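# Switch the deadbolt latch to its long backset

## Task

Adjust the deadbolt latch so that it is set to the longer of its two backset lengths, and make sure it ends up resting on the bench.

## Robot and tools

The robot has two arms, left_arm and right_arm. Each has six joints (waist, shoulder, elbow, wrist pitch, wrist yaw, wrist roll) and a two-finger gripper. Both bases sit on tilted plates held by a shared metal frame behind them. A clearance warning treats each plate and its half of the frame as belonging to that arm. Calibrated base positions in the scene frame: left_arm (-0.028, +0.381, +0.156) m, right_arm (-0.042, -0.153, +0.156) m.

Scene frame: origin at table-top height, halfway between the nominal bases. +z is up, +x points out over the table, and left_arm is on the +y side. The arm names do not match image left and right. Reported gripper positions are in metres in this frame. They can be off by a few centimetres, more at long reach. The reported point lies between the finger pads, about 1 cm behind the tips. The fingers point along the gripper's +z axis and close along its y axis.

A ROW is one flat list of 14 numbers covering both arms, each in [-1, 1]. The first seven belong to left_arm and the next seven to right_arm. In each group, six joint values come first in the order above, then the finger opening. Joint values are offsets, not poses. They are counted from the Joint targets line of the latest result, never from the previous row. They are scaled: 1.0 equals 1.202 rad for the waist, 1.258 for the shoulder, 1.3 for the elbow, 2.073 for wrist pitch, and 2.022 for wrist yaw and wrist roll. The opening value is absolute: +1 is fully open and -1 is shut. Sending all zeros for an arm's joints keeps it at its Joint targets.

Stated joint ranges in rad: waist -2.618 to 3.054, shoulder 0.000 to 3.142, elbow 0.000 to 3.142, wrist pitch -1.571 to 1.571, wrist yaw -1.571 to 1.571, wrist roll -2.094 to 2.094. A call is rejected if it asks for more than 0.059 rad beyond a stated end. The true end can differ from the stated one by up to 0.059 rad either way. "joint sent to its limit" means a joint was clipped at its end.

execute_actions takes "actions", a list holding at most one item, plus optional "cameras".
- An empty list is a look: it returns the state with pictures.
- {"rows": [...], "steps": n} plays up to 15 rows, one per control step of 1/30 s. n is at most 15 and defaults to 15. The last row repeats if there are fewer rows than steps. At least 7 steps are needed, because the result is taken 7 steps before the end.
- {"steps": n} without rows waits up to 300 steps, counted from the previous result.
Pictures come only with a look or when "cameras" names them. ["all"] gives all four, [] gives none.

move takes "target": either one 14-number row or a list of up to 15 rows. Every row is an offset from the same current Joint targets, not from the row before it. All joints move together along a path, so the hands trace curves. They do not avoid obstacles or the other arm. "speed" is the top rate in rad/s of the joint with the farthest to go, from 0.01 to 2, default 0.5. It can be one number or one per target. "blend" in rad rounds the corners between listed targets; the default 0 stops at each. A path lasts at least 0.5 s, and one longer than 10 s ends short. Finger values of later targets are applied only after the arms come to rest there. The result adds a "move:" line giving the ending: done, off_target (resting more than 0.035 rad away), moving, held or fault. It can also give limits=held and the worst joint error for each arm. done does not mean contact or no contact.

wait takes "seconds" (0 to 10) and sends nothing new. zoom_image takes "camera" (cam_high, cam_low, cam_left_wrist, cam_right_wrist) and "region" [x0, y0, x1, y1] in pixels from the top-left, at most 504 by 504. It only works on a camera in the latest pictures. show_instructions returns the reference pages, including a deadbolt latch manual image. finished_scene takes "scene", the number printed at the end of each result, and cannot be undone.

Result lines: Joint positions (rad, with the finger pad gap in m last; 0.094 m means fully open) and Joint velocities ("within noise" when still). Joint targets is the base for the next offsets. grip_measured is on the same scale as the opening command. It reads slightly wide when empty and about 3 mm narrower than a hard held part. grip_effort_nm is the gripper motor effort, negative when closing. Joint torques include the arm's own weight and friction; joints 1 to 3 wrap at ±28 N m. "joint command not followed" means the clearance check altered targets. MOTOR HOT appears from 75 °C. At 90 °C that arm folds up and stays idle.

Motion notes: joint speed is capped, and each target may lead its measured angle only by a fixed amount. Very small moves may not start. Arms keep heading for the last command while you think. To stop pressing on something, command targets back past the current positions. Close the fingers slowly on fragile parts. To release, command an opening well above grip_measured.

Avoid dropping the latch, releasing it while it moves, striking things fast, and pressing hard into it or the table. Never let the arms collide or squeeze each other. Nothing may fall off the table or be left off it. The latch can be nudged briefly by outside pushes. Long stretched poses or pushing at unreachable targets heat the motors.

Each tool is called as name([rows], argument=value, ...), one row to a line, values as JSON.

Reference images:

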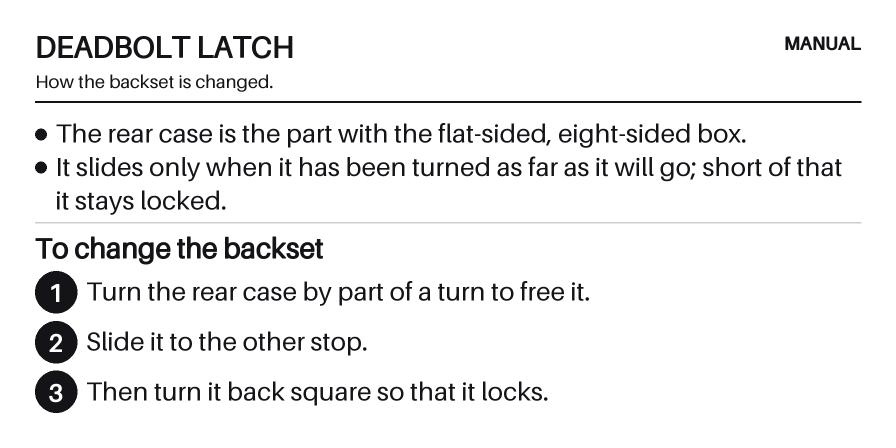

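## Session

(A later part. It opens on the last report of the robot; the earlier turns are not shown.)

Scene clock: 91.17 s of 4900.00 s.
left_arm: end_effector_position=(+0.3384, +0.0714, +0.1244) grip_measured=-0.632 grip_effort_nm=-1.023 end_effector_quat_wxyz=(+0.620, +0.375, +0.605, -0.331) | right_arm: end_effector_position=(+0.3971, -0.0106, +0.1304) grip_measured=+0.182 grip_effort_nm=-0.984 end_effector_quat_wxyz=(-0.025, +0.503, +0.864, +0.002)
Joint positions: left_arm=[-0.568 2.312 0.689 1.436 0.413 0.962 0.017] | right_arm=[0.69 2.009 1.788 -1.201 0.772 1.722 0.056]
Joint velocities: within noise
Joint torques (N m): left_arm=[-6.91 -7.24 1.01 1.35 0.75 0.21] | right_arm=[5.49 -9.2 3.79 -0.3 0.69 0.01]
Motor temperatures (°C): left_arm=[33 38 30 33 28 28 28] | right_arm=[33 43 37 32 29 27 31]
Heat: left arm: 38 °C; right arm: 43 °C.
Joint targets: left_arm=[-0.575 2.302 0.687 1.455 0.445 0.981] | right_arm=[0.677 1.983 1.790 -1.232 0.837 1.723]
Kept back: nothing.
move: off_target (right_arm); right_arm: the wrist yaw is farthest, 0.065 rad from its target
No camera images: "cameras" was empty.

move(target=[0,0,0,0,0,-0.76,-0.9,0,0,0,0,0,0,-0.3], speed=0.6, cameras=["all"])

Scene clock: 94.77 s of 4900.00 s.
left_arm: end_effector_position=(+0.3385, +0.0715, +0.1231) grip_measured=-0.635 grip_effort_nm=-1.013 end_effector_quat_wxyz=(+0.223, -0.145, +0.699, -0.664) | right_arm: end_effector_position=(+0.3957, -0.0114, +0.1303) grip_measured=+0.182 grip_effort_nm=-0.989 end_effector_quat_wxyz=(-0.027, +0.501, +0.865, +0.000)
Joint positions: left_arm=[-0.568 2.312 0.689 1.433 0.407 -0.552 0.017] | right_arm=[0.69 2.009 1.788 -1.209 0.769 1.722 0.056]
Joint velocities: within noise
Joint torques (N m): left_arm=[-6.95 -7.09 1.02 1.37 0.83 0.01] | right_arm=[5.52 -9.21 3.79 -0.22 0.72 0.01]
Motor temperatures (°C): left_arm=[33 38 30 33 28 28 28] | right_arm=[33 43 37 32 29 27 31]
Heat: left arm: 38 °C; right arm: 43 °C.
Joint targets: left_arm=[-0.575 2.302 0.687 1.456 0.445 -0.556] | right_arm=[0.678 1.983 1.790 -1.233 0.837 1.723]
Kept back: nothing.
move: off_target (left_arm, right_arm); left_arm: the wrist yaw is farthest, 0.038 rad from its target; right_arm: the wrist yaw is farthest, 0.068 rad from its target
camera_calibration:
cam_left_wrist: T_world_to_cam=[[-0.112691, -0.0909039, 0.989463, -0.0755665], [-0.990815, -0.0646292, -0.118783, 0.391672], [0.074746, -0.99376, -0.0827858, 0.141734], [0, 0, 0, 1]] pos_world=[0.368965, 0.159293, 0.133028]
cam_right_wrist: T_world_to_cam=[[-0.871431, -0.490138, 0.0192996, 0.33915], [-0.425287, 0.774565, 0.468168, 0.154524], [-0.244416, 0.399768, -0.883429, 0.30487], [0, 0, 0, 1]] pos_world=[0.435778, -0.0753359, 0.190443]

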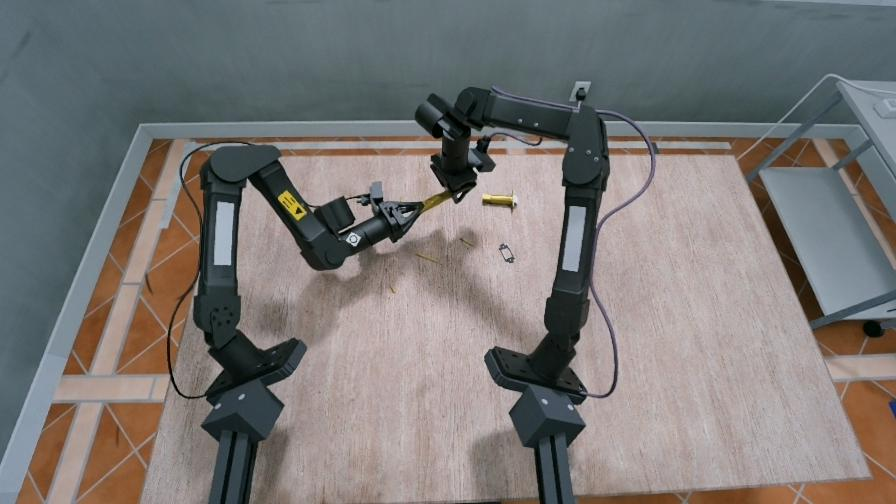

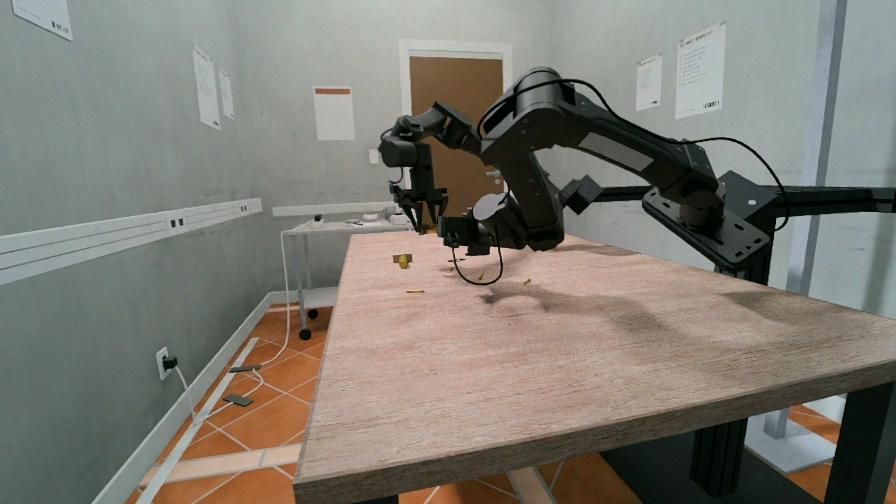

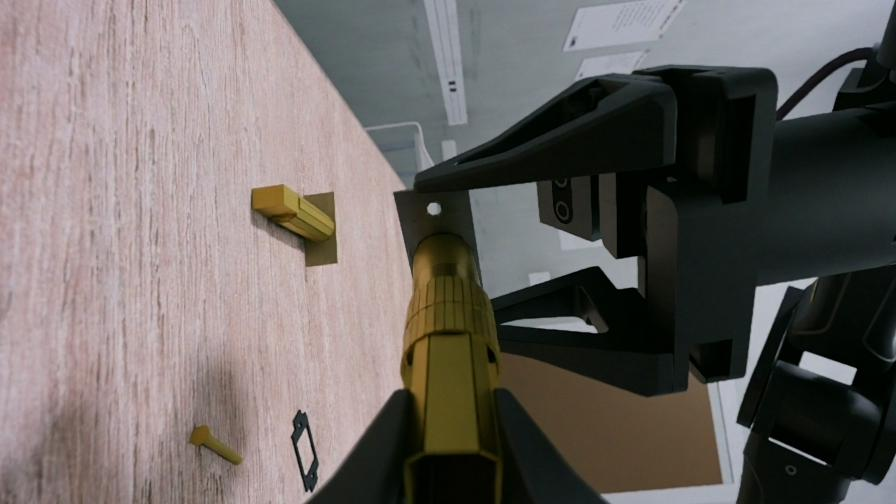

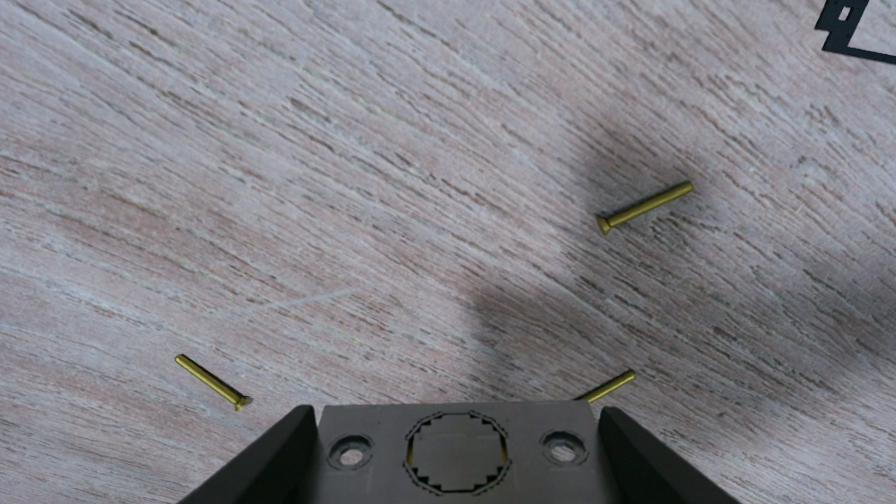

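move(target=[0,0,0,0,0,-0.0745,-0.9,0,0,0,0,0,0,-0.3], speed=0.3, cameras=["cam_left_wrist"])

zoom_image(camera="cam_left_wrist", region=[340, 160, 580, 504])

Scene clock: 96.33 s of 4900.00 s.
left_arm: end_effector_position=(+0.3384, +0.0715, +0.1228) grip_measured=-0.635 grip_effort_nm=-1.023 end_effector_quat_wxyz=(+0.172, -0.197, +0.686, -0.679) | right_arm: end_effector_position=(+0.3956, -0.0113, +0.1303) grip_measured=+0.182 grip_effort_nm=-0.984 end_effector_quat_wxyz=(-0.027, +0.501, +0.865, +0.000)
Joint positions: left_arm=[-0.568 2.312 0.689 1.432 0.406 -0.703 0.017] | right_arm=[0.69 2.009 1.788 -1.209 0.769 1.722 0.056]
Joint velocities: within noise
Joint torques (N m): left_arm=[-6.99 -7.19 1.16 1.38 0.85 -0.06] | right_arm=[5.55 -9.18 3.81 -0.23 0.72 0.01]
Motor temperatures (°C): left_arm=[33 37 30 34 28 28 28] | right_arm=[33 43 37 32 29 27 31]
Heat: left arm: 37 °C; right arm: 43 °C.
Joint targets: left_arm=[-0.575 2.302 0.687 1.456 0.445 -0.707] | right_arm=[0.678 1.983 1.790 -1.232 0.836 1.723]
Kept back: nothing.
move: off_target (left_arm, right_arm); left_arm: the wrist yaw is farthest, 0.039 rad from its target; right_arm: the wrist yaw is farthest, 0.068 rad from its target
camera_calibration:
cam_left_wrist: T_world_to_cam=[[0.0186749, -0.0163808, 0.999691, -0.126295], [-0.997304, -0.0712757, 0.0174623, 0.3775], [0.0709676, -0.997322, -0.0176677, 0.135214], [0, 0, 0, 1]] pos_world=[0.369244, 0.15969, 0.122053]
Images, in order (width x height): cam_left_wrist 896x504.

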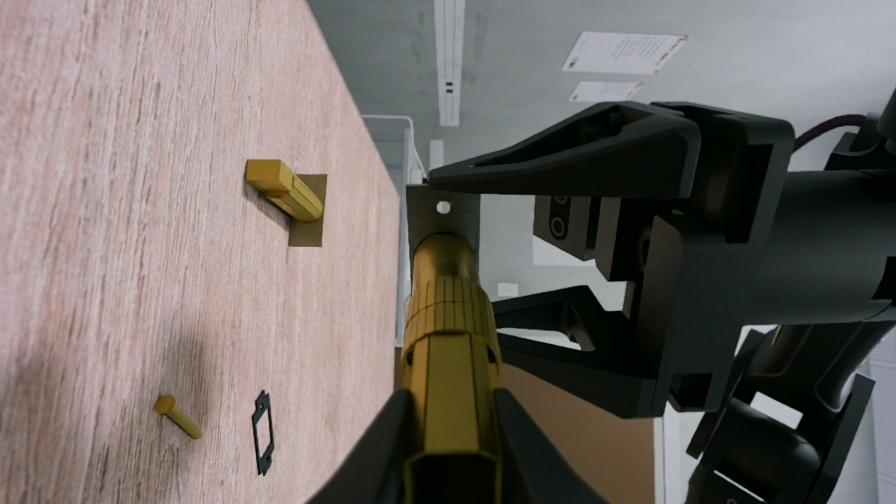

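Scaled by 1.465 from the camera's 896x504 image, which has a finer 1280x720 frame.

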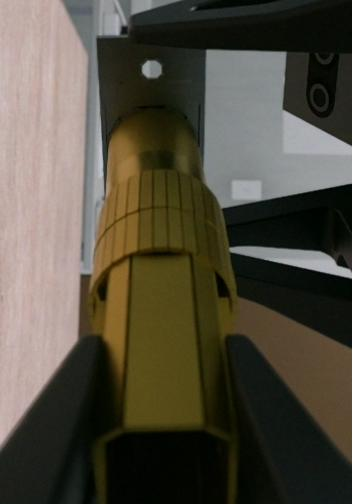

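move(target=[0,0,0,0,0,-0.03,-0.9,0,0,0,0,0,0,-0.3], speed=0.2, cameras=["cam_left_wrist"])

Scene clock: 97.33 s of 4900.00 s.
left_arm: end_effector_position=(+0.3383, +0.0714, +0.1226) grip_measured=-0.635 grip_effort_nm=-1.028 end_effector_quat_wxyz=(+0.154, -0.214, +0.682, -0.682) | right_arm: end_effector_position=(+0.3953, -0.0115, +0.1303) grip_measured=+0.183 grip_effort_nm=-0.984 end_effector_quat_wxyz=(-0.028, +0.500, +0.865, -0.001)
Joint positions: left_arm=[-0.568 2.312 0.689 1.43 0.405 -0.753 0.017] | right_arm=[0.69 2.009 1.788 -1.21 0.769 1.722 0.056]
Joint velocities: within noise
Joint torques (N m): left_arm=[-6.89 -7.16 1.13 1.39 0.85 -0.17] | right_arm=[5.55 -9.2 3.81 -0.2 0.72 0.01]
Motor temperatures (°C): left_arm=[33 37 30 34 28 28 28] | right_arm=[33 43 37 32 29 27 31]
Heat: left arm: 37 °C; right arm: 43 °C.
Joint targets: left_arm=[-0.575 2.302 0.687 1.456 0.445 -0.768] | right_arm=[0.678 1.983 1.790 -1.232 0.836 1.723]
Kept back: nothing.
move: off_target (left_arm, right_arm); left_arm: the wrist yaw is farthest, 0.040 rad from its target; right_arm: the wrist yaw is farthest, 0.067 rad from its target
camera_calibration:
cam_left_wrist: T_world_to_cam=[[0.0620367, 0.00777658, 0.998044, -0.142265], [-0.995538, -0.0707569, 0.0624323, 0.371205], [0.071104, -0.997463, 0.00335236, 0.132528], [0, 0, 0, 1]] pos_world=[0.368951, 0.159564, 0.118367]
Images, in order (width x height): cam_left_wrist 896x504.

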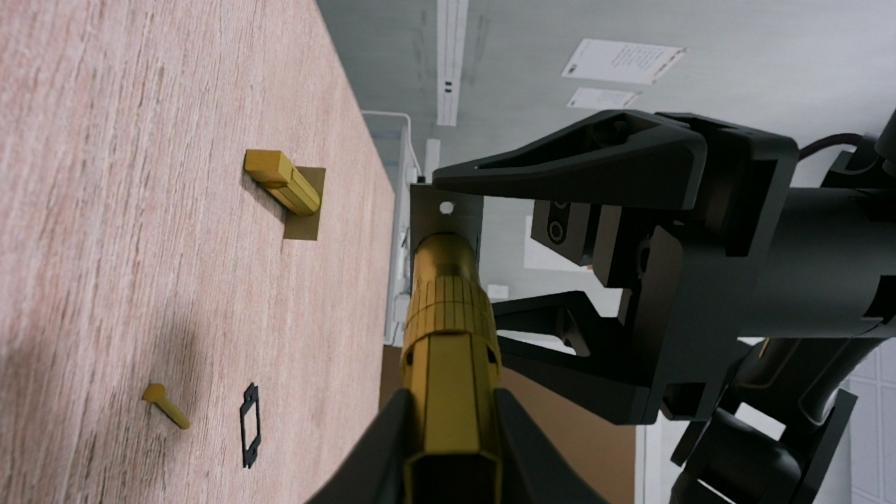

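move(target=[0,0,0,0,0,-0.02,-0.9,0,0,0,0,0,0,-0.3], speed=0.2, cameras=[])

Scene clock: 98.33 s of 4900.00 s.
left_arm: end_effector_position=(+0.3381, +0.0713, +0.1225) grip_measured=-0.635 grip_effort_nm=-1.023 end_effector_quat_wxyz=(+0.149, -0.219, +0.680, -0.683) | right_arm: end_effector_position=(+0.3950, -0.0117, +0.1303) grip_measured=+0.183 grip_effort_nm=-0.989 end_effector_quat_wxyz=(-0.028, +0.500, +0.866, -0.001)
Joint positions: left_arm=[-0.568 2.312 0.689 1.43 0.405 -0.767 0.017] | right_arm=[0.69 2.009 1.788 -1.212 0.768 1.722 0.056]
Joint velocities: within noise
Joint torques (N m): left_arm=[-6.98 -7.19 1.14 1.42 0.84 -0.52] | right_arm=[5.53 -9.2 3.81 -0.19 0.73 0.01]
Motor temperatures (°C): left_arm=[33 37 30 34 28 28 28] | right_arm=[33 43 37 32 29 27 31]
Heat: left arm: 37 °C; right arm: 43 °C.
Joint targets: left_arm=[-0.575 2.302 0.687 1.456 0.445 -0.808] | right_arm=[0.678 1.983 1.790 -1.232 0.837 1.723]
Kept back: nothing.
move: off_target (left_arm, right_arm); left_arm: the wrist roll is farthest, 0.041 rad from its target; right_arm: the wrist yaw is farthest, 0.068 rad from its target
No camera images: "cameras" was empty.

move([
  [0,0,0,0,0,0.031,-0.9,0,0,0,0,0,0,-0.3],
  [0,0,0,0,0,0.031,0.0,0,0,0,0,0,0,-0.3],
], speed=0.3, cameras=["cam_left_wrist","cam_right_wrist"])

Scene clock: 101.90 s of 4900.00 s.
left_arm: end_effector_position=(+0.3381, +0.0712, +0.1267) grip_measured=-0.002 grip_effort_nm=0.110 end_effector_quat_wxyz=(+0.156, -0.209, +0.676, -0.690) | right_arm: end_effector_position=(+0.4021, -0.0268, +0.1234) grip_measured=+0.183 grip_effort_nm=-0.989 end_effector_quat_wxyz=(-0.005, +0.505, +0.863, -0.020)
Joint positions: left_arm=[-0.568 2.312 0.689 1.441 0.425 -0.753 0.047] | right_arm=[0.666 2.009 1.788 -1.215 0.821 1.722 0.056]
Joint velocities: within noise
Joint torques (N m): left_arm=[-6.87 -7.25 1.09 1.3 0.67 0.09] | right_arm=[7.19 -9.31 3.78 -0.19 0.15 0.01]
Motor temperatures (°C): left_arm=[33 37 30 34 28 28 28] | right_arm=[33 43 37 32 29 27 31]
Heat: left arm: 37 °C; right arm: 43 °C.
Joint targets: left_arm=[-0.575 2.302 0.687 1.456 0.445 -0.745] | right_arm=[0.677 1.983 1.790 -1.233 0.836 1.723]
Kept back: nothing.
move: done; target 2's new numbers were sent with left_arm's wrist yaw 0.039 rad from that target
camera_calibration:
cam_left_wrist: T_world_to_cam=[[0.0484959, 0.0236285, 0.998544, -0.143016], [-0.996614, -0.0653122, 0.0499476, 0.372311], [0.0663973, -0.997585, 0.0203811, 0.13181], [0, 0, 0, 1]] pos_world=[0.369234, 0.159188, 0.121525]
cam_right_wrist: T_world_to_cam=[[-0.876392, -0.480534, 0.0320032, 0.338003], [-0.425438, 0.803625, 0.41616, 0.179713], [-0.225698, 0.351104, -0.908728, 0.30083], [0, 0, 0, 1]] pos_world=[0.440577, -0.0876226, 0.187766]
Images, in order (width x height): cam_left_wrist 896x504, cam_right_wrist 896x504.

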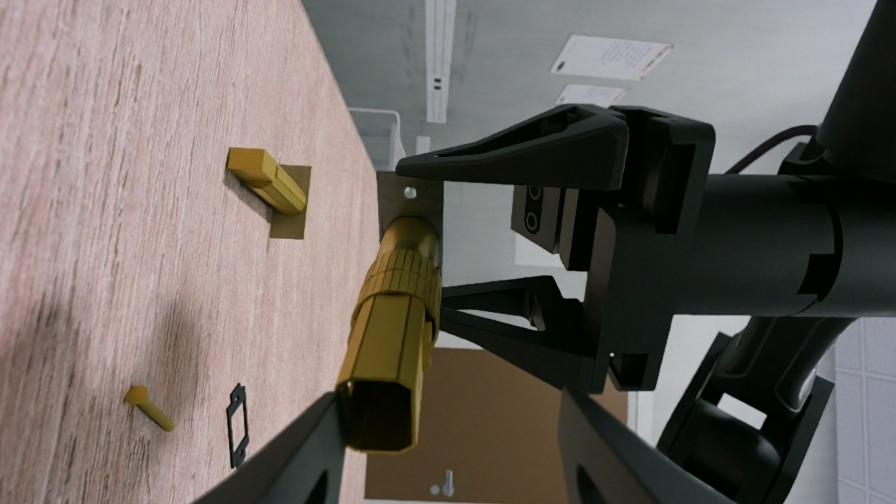

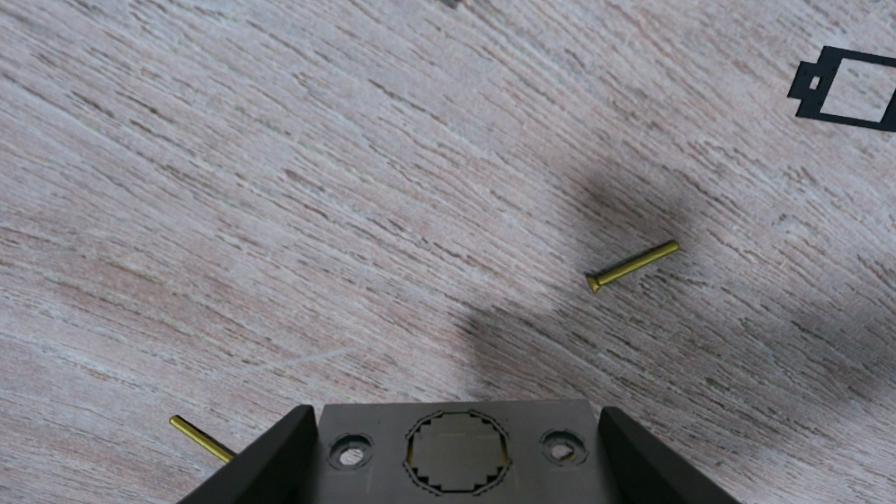

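move([
  [0,0,0,0,0,0,0.5,0,0,0,0,0,0,-0.3],
  [0.0458,-0.0588,-0.116,0.039,0.0272,0,0.5,0,0,0,0,0,0,-0.3],
], speed=0.3, cameras=["cam_left_wrist","cam_low"])

zoom_image(camera="cam_low", region=[380, 180, 540, 270])

zoom_image(camera="cam_left_wrist", region=[250, 100, 550, 480])

Scene clock: 104.17 s of 4900.00 s.
left_arm: end_effector_position=(+0.3164, +0.1023, +0.1284) grip_measured=+0.498 grip_effort_nm=0.105 end_effector_quat_wxyz=(+0.148, -0.210, +0.675, -0.692) | right_arm: end_effector_position=(+0.4022, -0.0269, +0.1234) grip_measured=+0.183 grip_effort_nm=-0.989 end_effector_quat_wxyz=(-0.005, +0.505, +0.863, -0.020)
Joint positions: left_arm=[-0.52 2.254 0.541 1.521 0.479 -0.753 0.07] | right_arm=[0.666 2.009 1.788 -1.215 0.822 1.722 0.056]
Joint velocities: within noise
Joint torques (N m): left_arm=[-5.76 -8.13 0.28 1.28 0.61 0.1] | right_arm=[7.21 -9.32 3.77 -0.19 0.16 0.01]
Motor temperatures (°C): left_arm=[33 37 30 34 28 28 28] | right_arm=[33 43 36 32 29 27 31]
Heat: left arm: 37 °C; right arm: 43 °C.
Joint targets: left_arm=[-0.520 2.228 0.536 1.536 0.500 -0.745] | right_arm=[0.677 1.983 1.790 -1.232 0.836 1.723]
Kept back: nothing.
move: done
camera_calibration:
cam_left_wrist: T_world_to_cam=[[0.0588481, 0.0311445, 0.997781, -0.14835], [-0.996587, -0.0561356, 0.0605299, 0.350373], [0.0578962, -0.997937, 0.0277347, 0.165922], [0, 0, 0, 1]] pos_world=[0.348301, 0.189868, 0.122211]
Images, in order (width x height): cam_low 896x504, cam_left_wrist 896x504.

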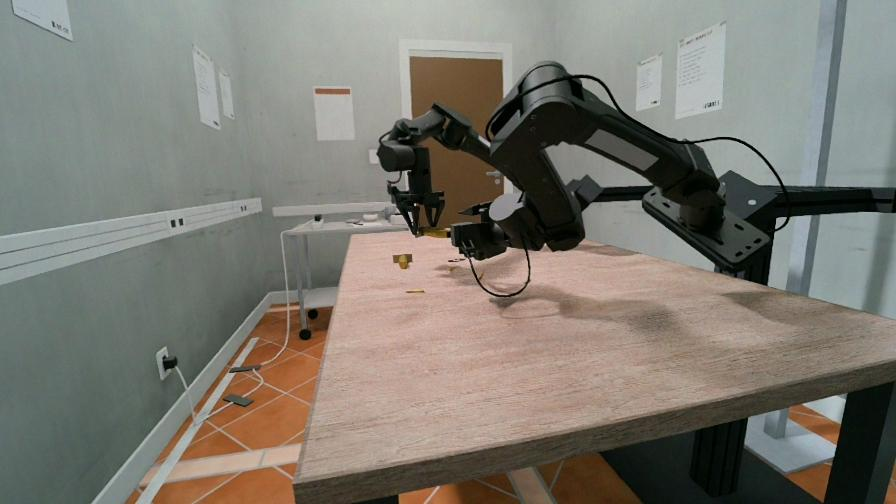

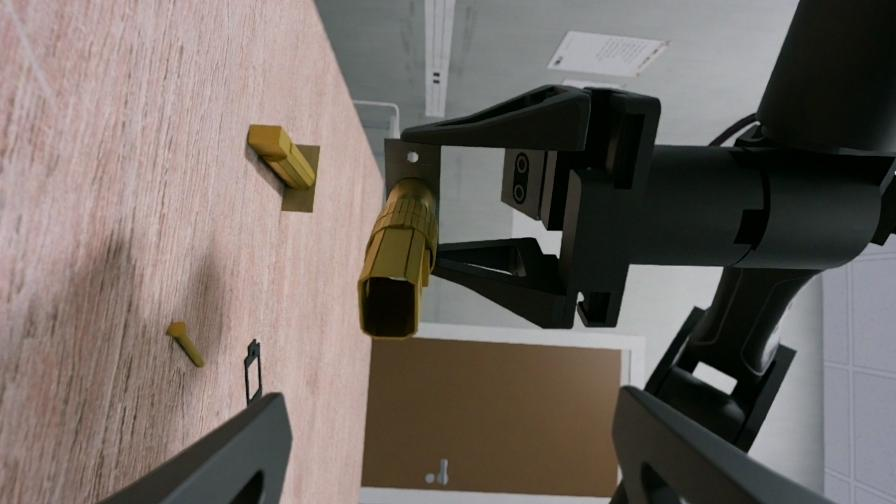

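Scaled by 3.150 from the camera's 896x504 image, which has a finer 1280x720 frame.

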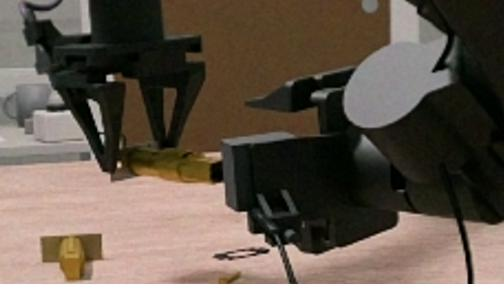

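Scaled by 1.326 from the camera's 896x504 image, which has a finer 1280x720 frame.

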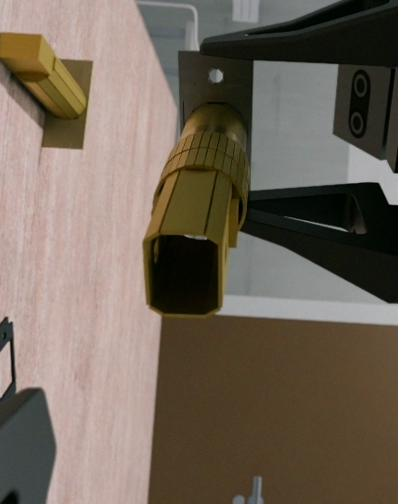

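move(target=[0.183,-0.221,0,0,0,0,0.5,-0.0732,0.124,-0.0515,0.1645,-0.0237,-0.0905,-0.3], speed=0.4, cameras=["cam_right_wrist","cam_low","cam_high"])

zoom_image(camera="cam_low", region=[380, 200, 520, 290])

Scene clock: 106.33 s of 4900.00 s.
left_arm: end_effector_position=(+0.4192, +0.2210, +0.1370) grip_measured=+0.498 grip_effort_nm=0.100 end_effector_quat_wxyz=(+0.305, -0.281, +0.645, -0.642) | right_arm: end_effector_position=(+0.4110, +0.0064, +0.0525) grip_measured=+0.182 grip_effort_nm=-0.984 end_effector_quat_wxyz=(-0.001, +0.499, +0.866, -0.005)
Joint positions: left_arm=[-0.298 1.973 0.541 1.531 0.483 -0.753 0.07] | right_arm=[0.58 2.131 1.731 -0.901 0.798 1.552 0.056]
Joint velocities: within noise
Joint torques (N m): left_arm=[-4.96 -8.49 0.84 1.32 0.54 0.11] | right_arm=[7.6 -7.38 2.82 0.12 -0.11 -0.12]
Motor temperatures (°C): left_arm=[33 37 30 34 28 28 28] | right_arm=[33 43 36 32 29 27 31]
Heat: left arm: 37 °C; right arm: 43 °C.
Joint targets: left_arm=[-0.300 1.950 0.536 1.536 0.500 -0.745] | right_arm=[0.589 2.139 1.723 -0.891 0.789 1.540]
Kept back: nothing.
move: done
camera_calibration:
cam_right_wrist: T_world_to_cam=[[-0.869877, -0.493267, 0.00123985, 0.363057], [-0.446332, 0.788172, 0.423761, 0.194625], [-0.210005, 0.368067, -0.905773, 0.220067], [0, 0, 0, 1]] pos_world=[0.448898, -0.055313, 0.116406]
Images, in order (width x height): cam_high 896x504, cam_low 896x504, cam_right_wrist 896x504.

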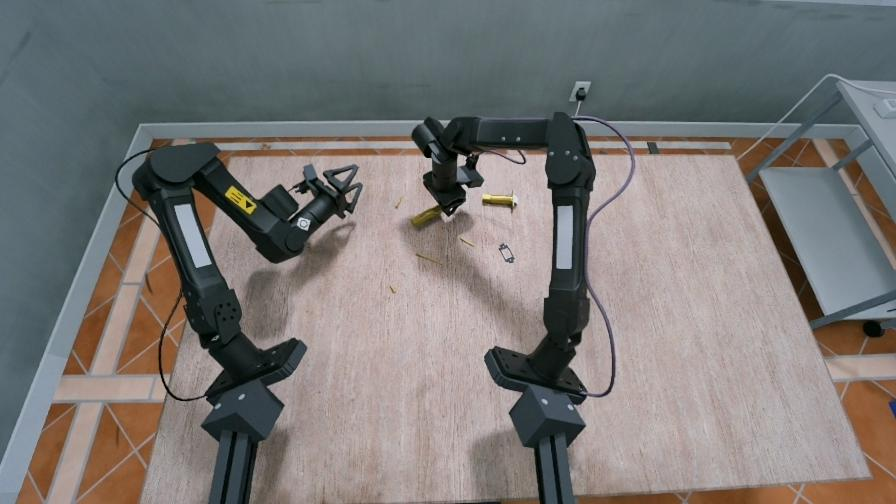

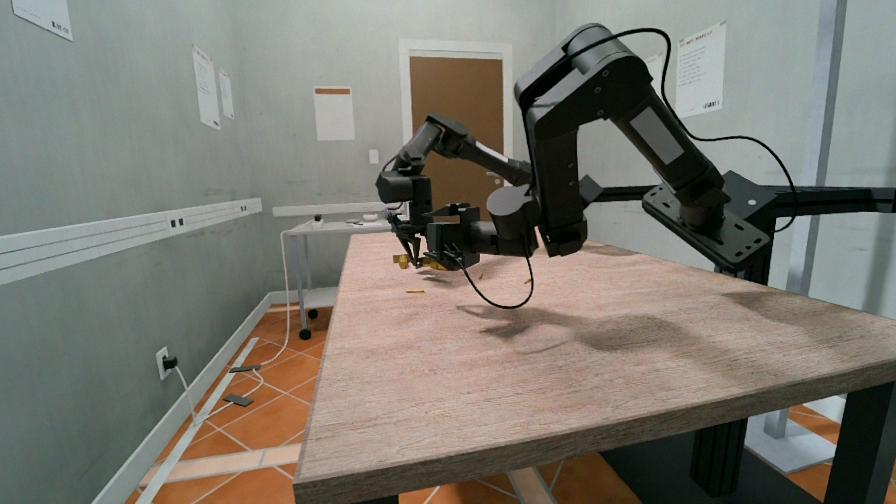

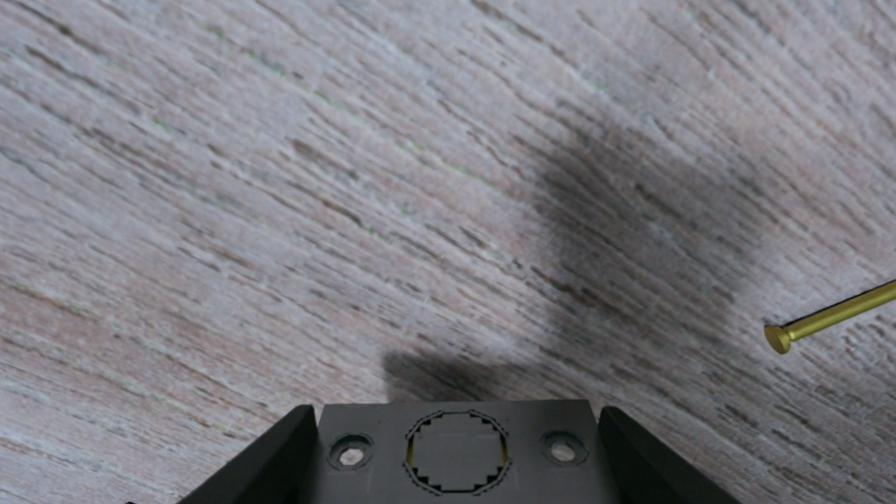

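Scaled by 3.600 from the camera's 896x504 image, which has a finer 1280x720 frame.

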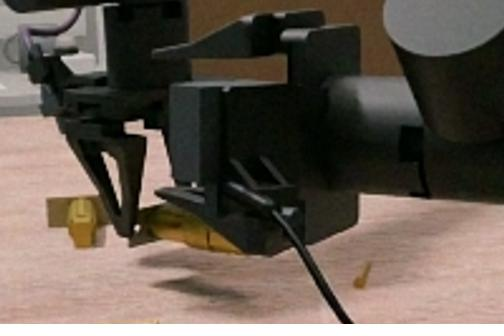

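move(target=[0.25,0,0,0,0,0,0.5,-0.0316,0.0159,-0.0238,0.0453,-0.0069,-0.0277,-0.3], speed=0.3, cameras=["cam_right_wrist","cam_low","cam_high"])

zoom_image(camera="cam_low", region=[380, 200, 520, 290])

Scene clock: 108.27 s of 4900.00 s.
left_arm: end_effector_position=(+0.4317, +0.3232, +0.0505) grip_measured=+0.498 grip_effort_nm=0.110 end_effector_quat_wxyz=(+0.341, -0.365, +0.684, -0.532) | right_arm: end_effector_position=(+0.4145, +0.0064, +0.0328) grip_measured=+0.182 grip_effort_nm=-0.984 end_effector_quat_wxyz=(+0.001, +0.501, +0.865, +0.001)
Joint positions: left_arm=[0.003 1.973 0.541 1.531 0.486 -0.753 0.07] | right_arm=[0.544 2.145 1.703 -0.808 0.785 1.496 0.056]
Joint velocities: within noise
Joint torques (N m): left_arm=[-3.9 -9.16 0.05 1.39 0.51 0.1] | right_arm=[7.46 -7.1 2.56 0.15 -0.11 -0.12]
Motor temperatures (°C): left_arm=[33 38 30 34 28 28 28] | right_arm=[33 43 36 32 28 27 31]
Heat: left arm: 38 °C; right arm: 43 °C.
Joint targets: left_arm=[0.001 1.950 0.536 1.536 0.500 -0.745] | right_arm=[0.551 2.159 1.692 -0.797 0.775 1.484]
Kept back: nothing.
move: done
camera_calibration:
cam_right_wrist: T_world_to_cam=[[-0.87199, -0.489413, -0.0103946, 0.367348], [-0.44667, 0.786787, 0.425972, 0.204542], [-0.200298, 0.376086, -0.904677, 0.198797], [0, 0, 0, 1]] pos_world=[0.451505, -0.0559114, 0.096536]
Images, in order (width x height): cam_high 896x504, cam_low 896x504, cam_right_wrist 896x504.

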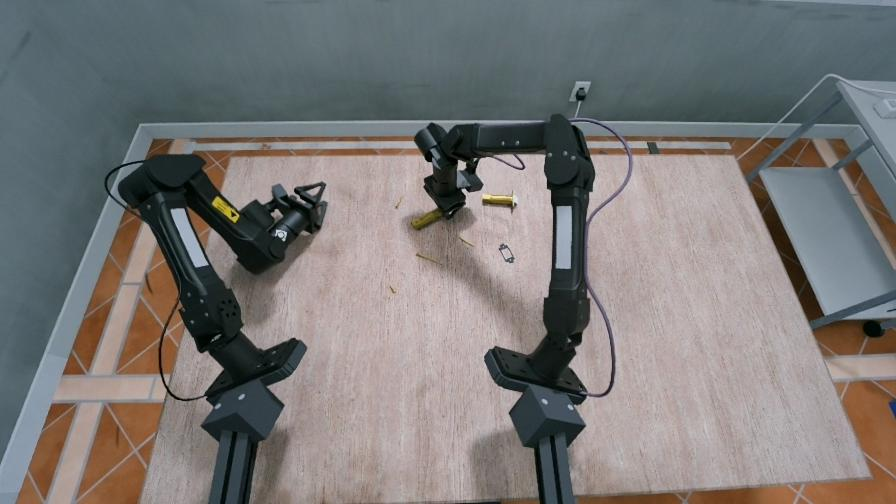

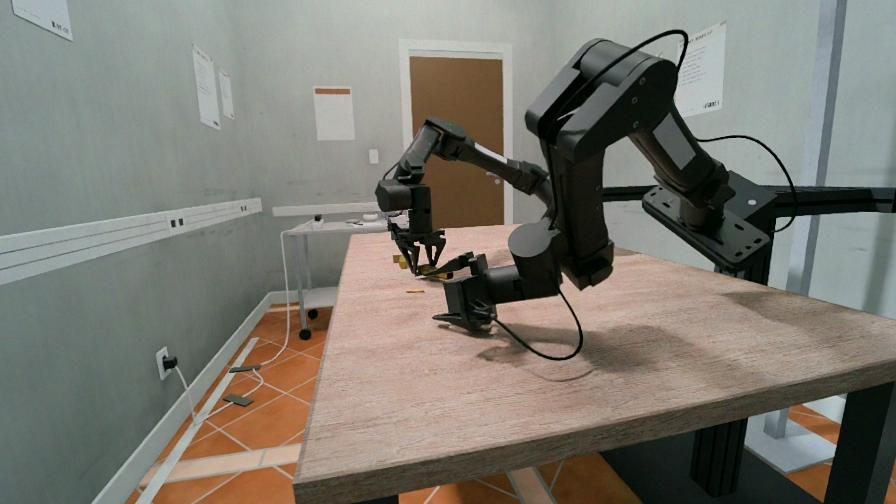

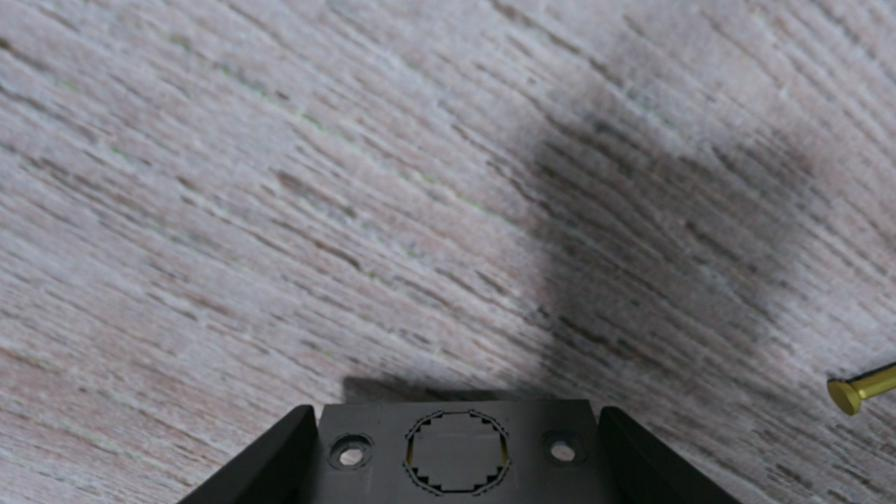

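Scaled by 3.600 from the camera's 896x504 image, which has a finer 1280x720 frame.

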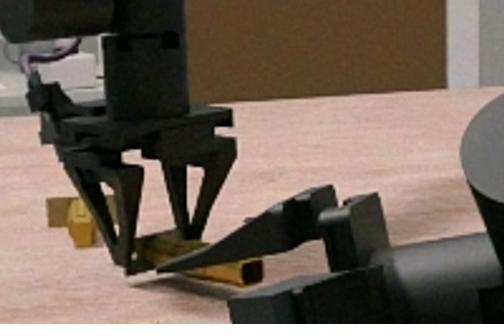

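move(target=[0,-0.16,0,0,0,0,0.5,-0.0083,0.004,-0.0092,0.0111,-0.0015,-0.0069,-0.3], speed=0.3, cameras=["cam_right_wrist","cam_low"])

zoom_image(camera="cam_low", region=[380, 200, 520, 290])

Scene clock: 109.63 s of 4900.00 s.
left_arm: end_effector_position=(+0.4648, +0.3667, +0.1140) grip_measured=+0.498 grip_effort_nm=0.100 end_effector_quat_wxyz=(+0.429, -0.345, +0.644, -0.531) | right_arm: end_effector_position=(+0.4132, +0.0065, +0.0269) grip_measured=+0.182 grip_effort_nm=-0.984 end_effector_quat_wxyz=(+0.000, +0.500, +0.866, +0.000)
Joint positions: left_arm=[0.003 1.775 0.541 1.531 0.486 -0.753 0.07] | right_arm=[0.535 2.15 1.691 -0.785 0.781 1.482 0.056]
Joint velocities: within noise
Joint torques (N m): left_arm=[-3.58 -9.66 1.07 1.52 0.46 0.07] | right_arm=[7.38 -7.09 2.54 0.15 -0.12 -0.11]
Motor temperatures (°C): left_arm=[33 38 30 34 28 28 28] | right_arm=[33 43 36 32 28 27 31]
Heat: left arm: 38 °C; right arm: 43 °C.
Joint targets: left_arm=[0.001 1.749 0.536 1.537 0.500 -0.745] | right_arm=[0.542 2.164 1.680 -0.774 0.771 1.470]
Kept back: nothing.
move: done
camera_calibration:
cam_right_wrist: T_world_to_cam=[[-0.870402, -0.492256, -0.00917411, 0.365552], [-0.448629, 0.785312, 0.426635, 0.207228], [-0.202809, 0.37546, -0.904377, 0.194232], [0, 0, 0, 1]] pos_world=[0.450538, -0.0557196, 0.0906024]
Images, in order (width x height): cam_low 896x504, cam_right_wrist 896x504.

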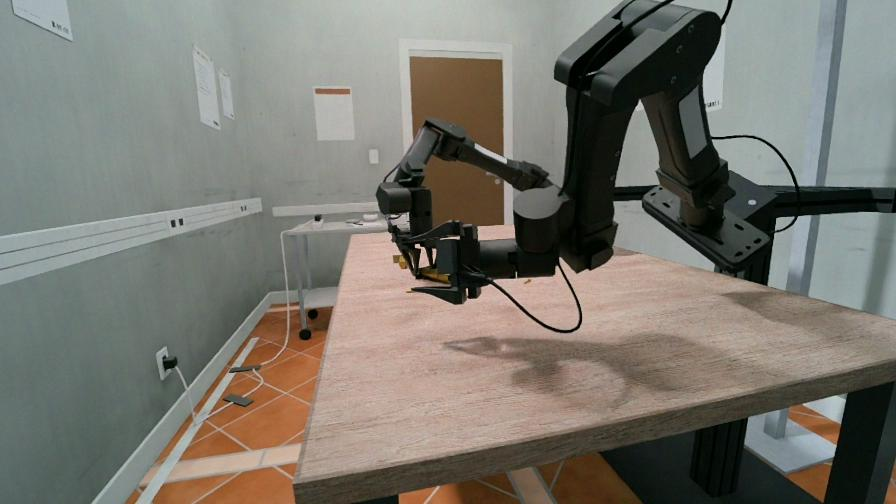

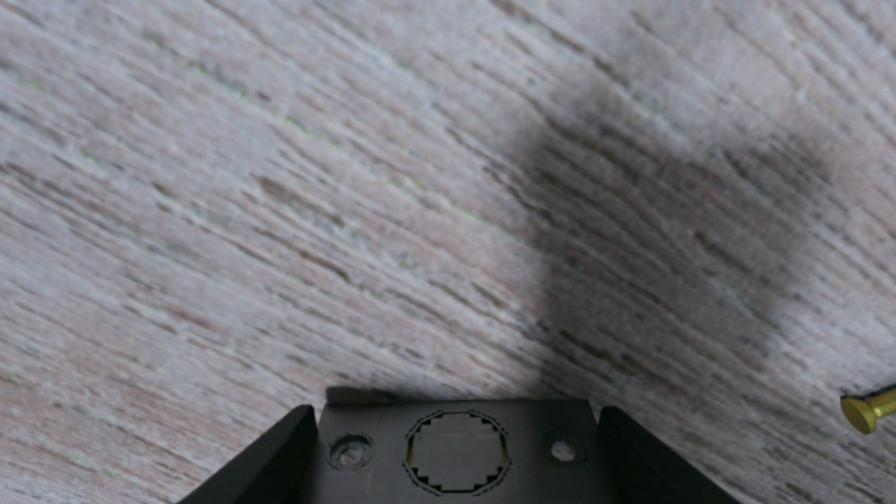

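Scaled by 3.600 from the camera's 896x504 image, which has a finer 1280x720 frame.

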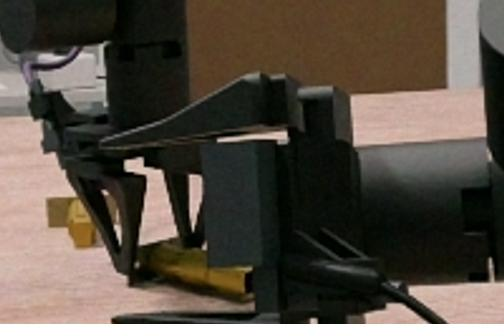

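move(target=[0.2,0,0,0,0,0,0.5,-0.0065,0.0015,-0.0105,0.0087,0,-0.005,-0.3], speed=0.3, cameras=["cam_right_wrist","cam_low"])

zoom_image(camera="cam_low", region=[380, 200, 520, 290])

Scene clock: 111.10 s of 4900.00 s.
left_arm: end_effector_position=(+0.4517, +0.4538, +0.0595) grip_measured=+0.498 grip_effort_nm=0.105 end_effector_quat_wxyz=(+0.452, -0.397, +0.672, -0.432) | right_arm: end_effector_position=(+0.4132, +0.0066, +0.0249) grip_measured=+0.182 grip_effort_nm=-0.984 end_effector_quat_wxyz=(+0.001, +0.499, +0.867, +0.001)
Joint positions: left_arm=[0.241 1.775 0.541 1.531 0.489 -0.753 0.07] | right_arm=[0.532 2.15 1.684 -0.771 0.781 1.473 0.056]
Joint velocities: within noise
Joint torques (N m): left_arm=[-2.55 -10.14 0.7 1.6 0.41 0.09] | right_arm=[7.01 -6.98 2 0.22 -0.11 -0.14]
Motor temperatures (°C): left_arm=[32 38 30 34 28 28 28] | right_arm=[33 42 36 32 28 27 32]
Heat: left arm: 38 °C; right arm: 42 °C.
Joint targets: left_arm=[0.241 1.749 0.536 1.537 0.500 -0.745] | right_arm=[0.534 2.166 1.667 -0.757 0.772 1.460]
Kept back: nothing.
move: done
camera_calibration:
cam_right_wrist: T_world_to_cam=[[-0.869252, -0.494224, -0.0119567, 0.365182], [-0.451622, 0.78402, 0.425853, 0.20932], [-0.201092, 0.375573, -0.904713, 0.191669], [0, 0, 0, 1]] pos_world=[0.450512, -0.0556148, 0.0886319]
Images, in order (width x height): cam_low 896x504, cam_right_wrist 896x504.

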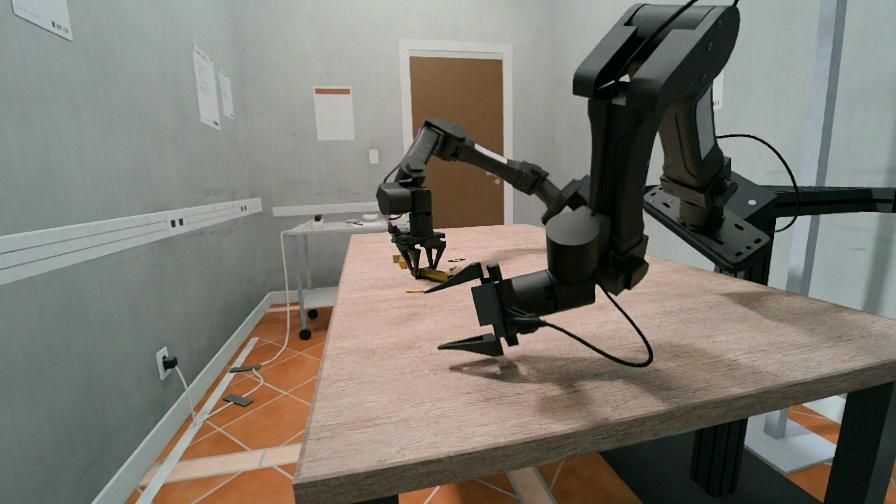

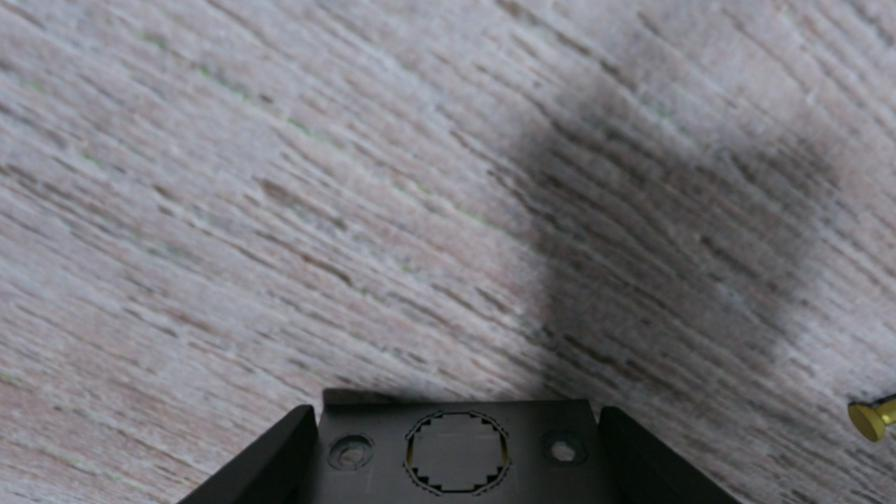

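Scaled by 3.600 from the camera's 896x504 image, which has a finer 1280x720 frame.

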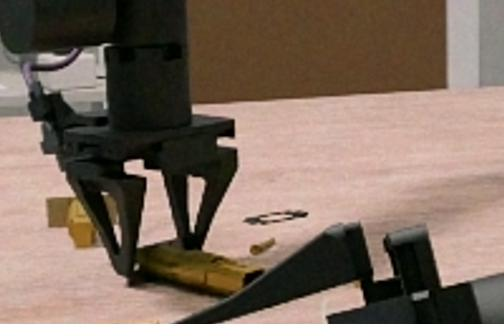

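move([
  [0,-0.06,0,0,0,0,0.5,-0.003,0.0015,-0.007,0.005,0,-0.002,-0.3],
  [0,-0.06,0,0,0,0,0.5,-0.003,0.0015,-0.007,0.005,0,-0.002,0.27],
  [0,-0.06,0,0,0,0,0.5,-0.003,0.0015,-0.007,0.005,0,-0.002,0.7],
], speed=0.2, cameras=["cam_right_wrist","cam_low"])

zoom_image(camera="cam_low", region=[380, 200, 520, 290])

Scene clock: 113.80 s of 4900.00 s.
left_arm: end_effector_position=(+0.4603, +0.4674, +0.0844) grip_measured=+0.498 grip_effort_nm=0.115 end_effector_quat_wxyz=(+0.482, -0.386, +0.659, -0.429) | right_arm: end_effector_position=(+0.4098, +0.0063, +0.0200) grip_measured=+0.698 grip_effort_nm=0.144 end_effector_quat_wxyz=(-0.001, +0.496, +0.868, -0.001)
Joint positions: left_arm=[0.241 1.705 0.541 1.53 0.489 -0.753 0.07] | right_arm=[0.526 2.152 1.669 -0.756 0.778 1.465 0.08]
Joint velocities: within noise
Joint torques (N m): left_arm=[-2.3 -10.58 1.16 1.61 0.37 0.1] | right_arm=[7.16 -6.98 2.41 0.15 -0.09 -0.1]
Motor temperatures (°C): left_arm=[32 38 30 34 28 28 28] | right_arm=[33 43 36 32 28 27 31]
Heat: left arm: 38 °C; right arm: 43 °C.
Joint targets: left_arm=[0.241 1.674 0.536 1.536 0.500 -0.745] | right_arm=[0.530 2.168 1.657 -0.746 0.772 1.456]
Kept back: nothing.
move: done
camera_calibration:
cam_right_wrist: T_world_to_cam=[[-0.866488, -0.499165, -0.00578234, 0.360756], [-0.453594, 0.78244, 0.426662, 0.210861], [-0.20845, 0.37232, -0.904393, 0.189658], [0, 0, 0, 1]] pos_world=[0.44777, -0.0555233, 0.0836452]
Images, in order (width x height): cam_low 896x504, cam_right_wrist 896x504.

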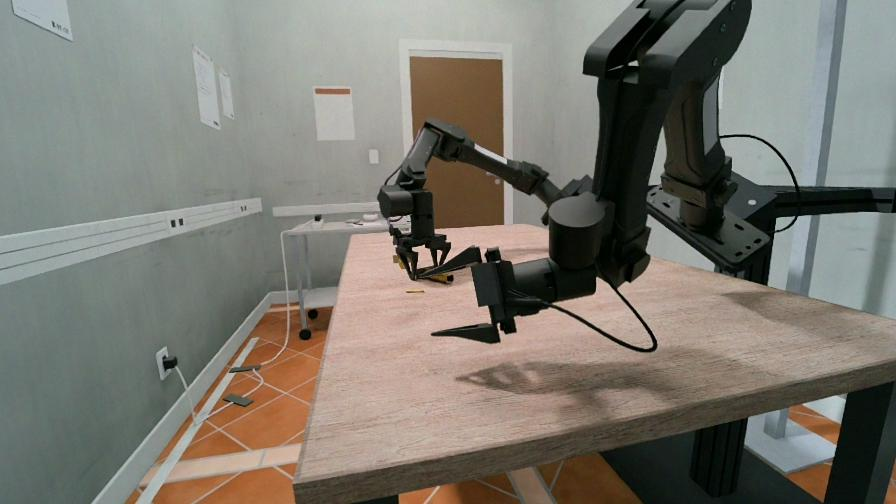

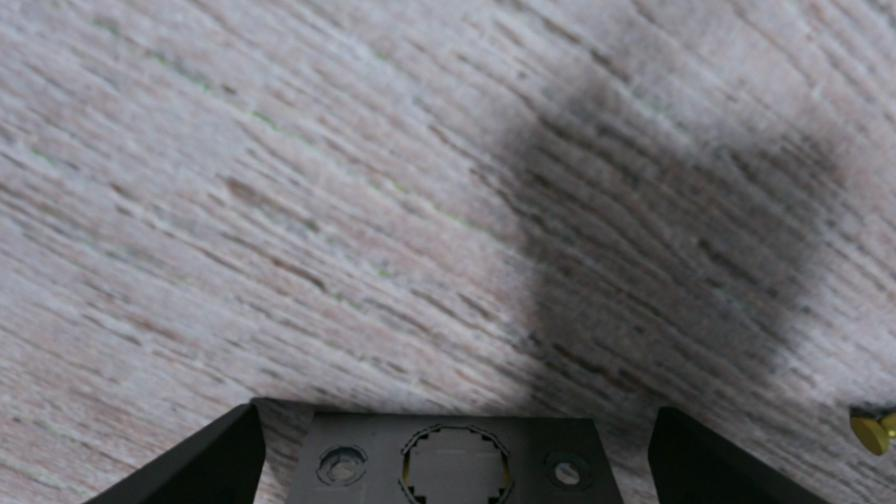

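Scaled by 3.600 from the camera's 896x504 image, which has a finer 1280x720 frame.

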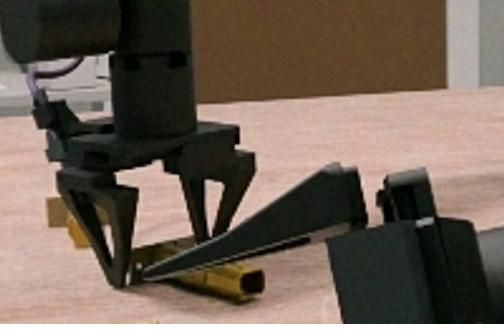

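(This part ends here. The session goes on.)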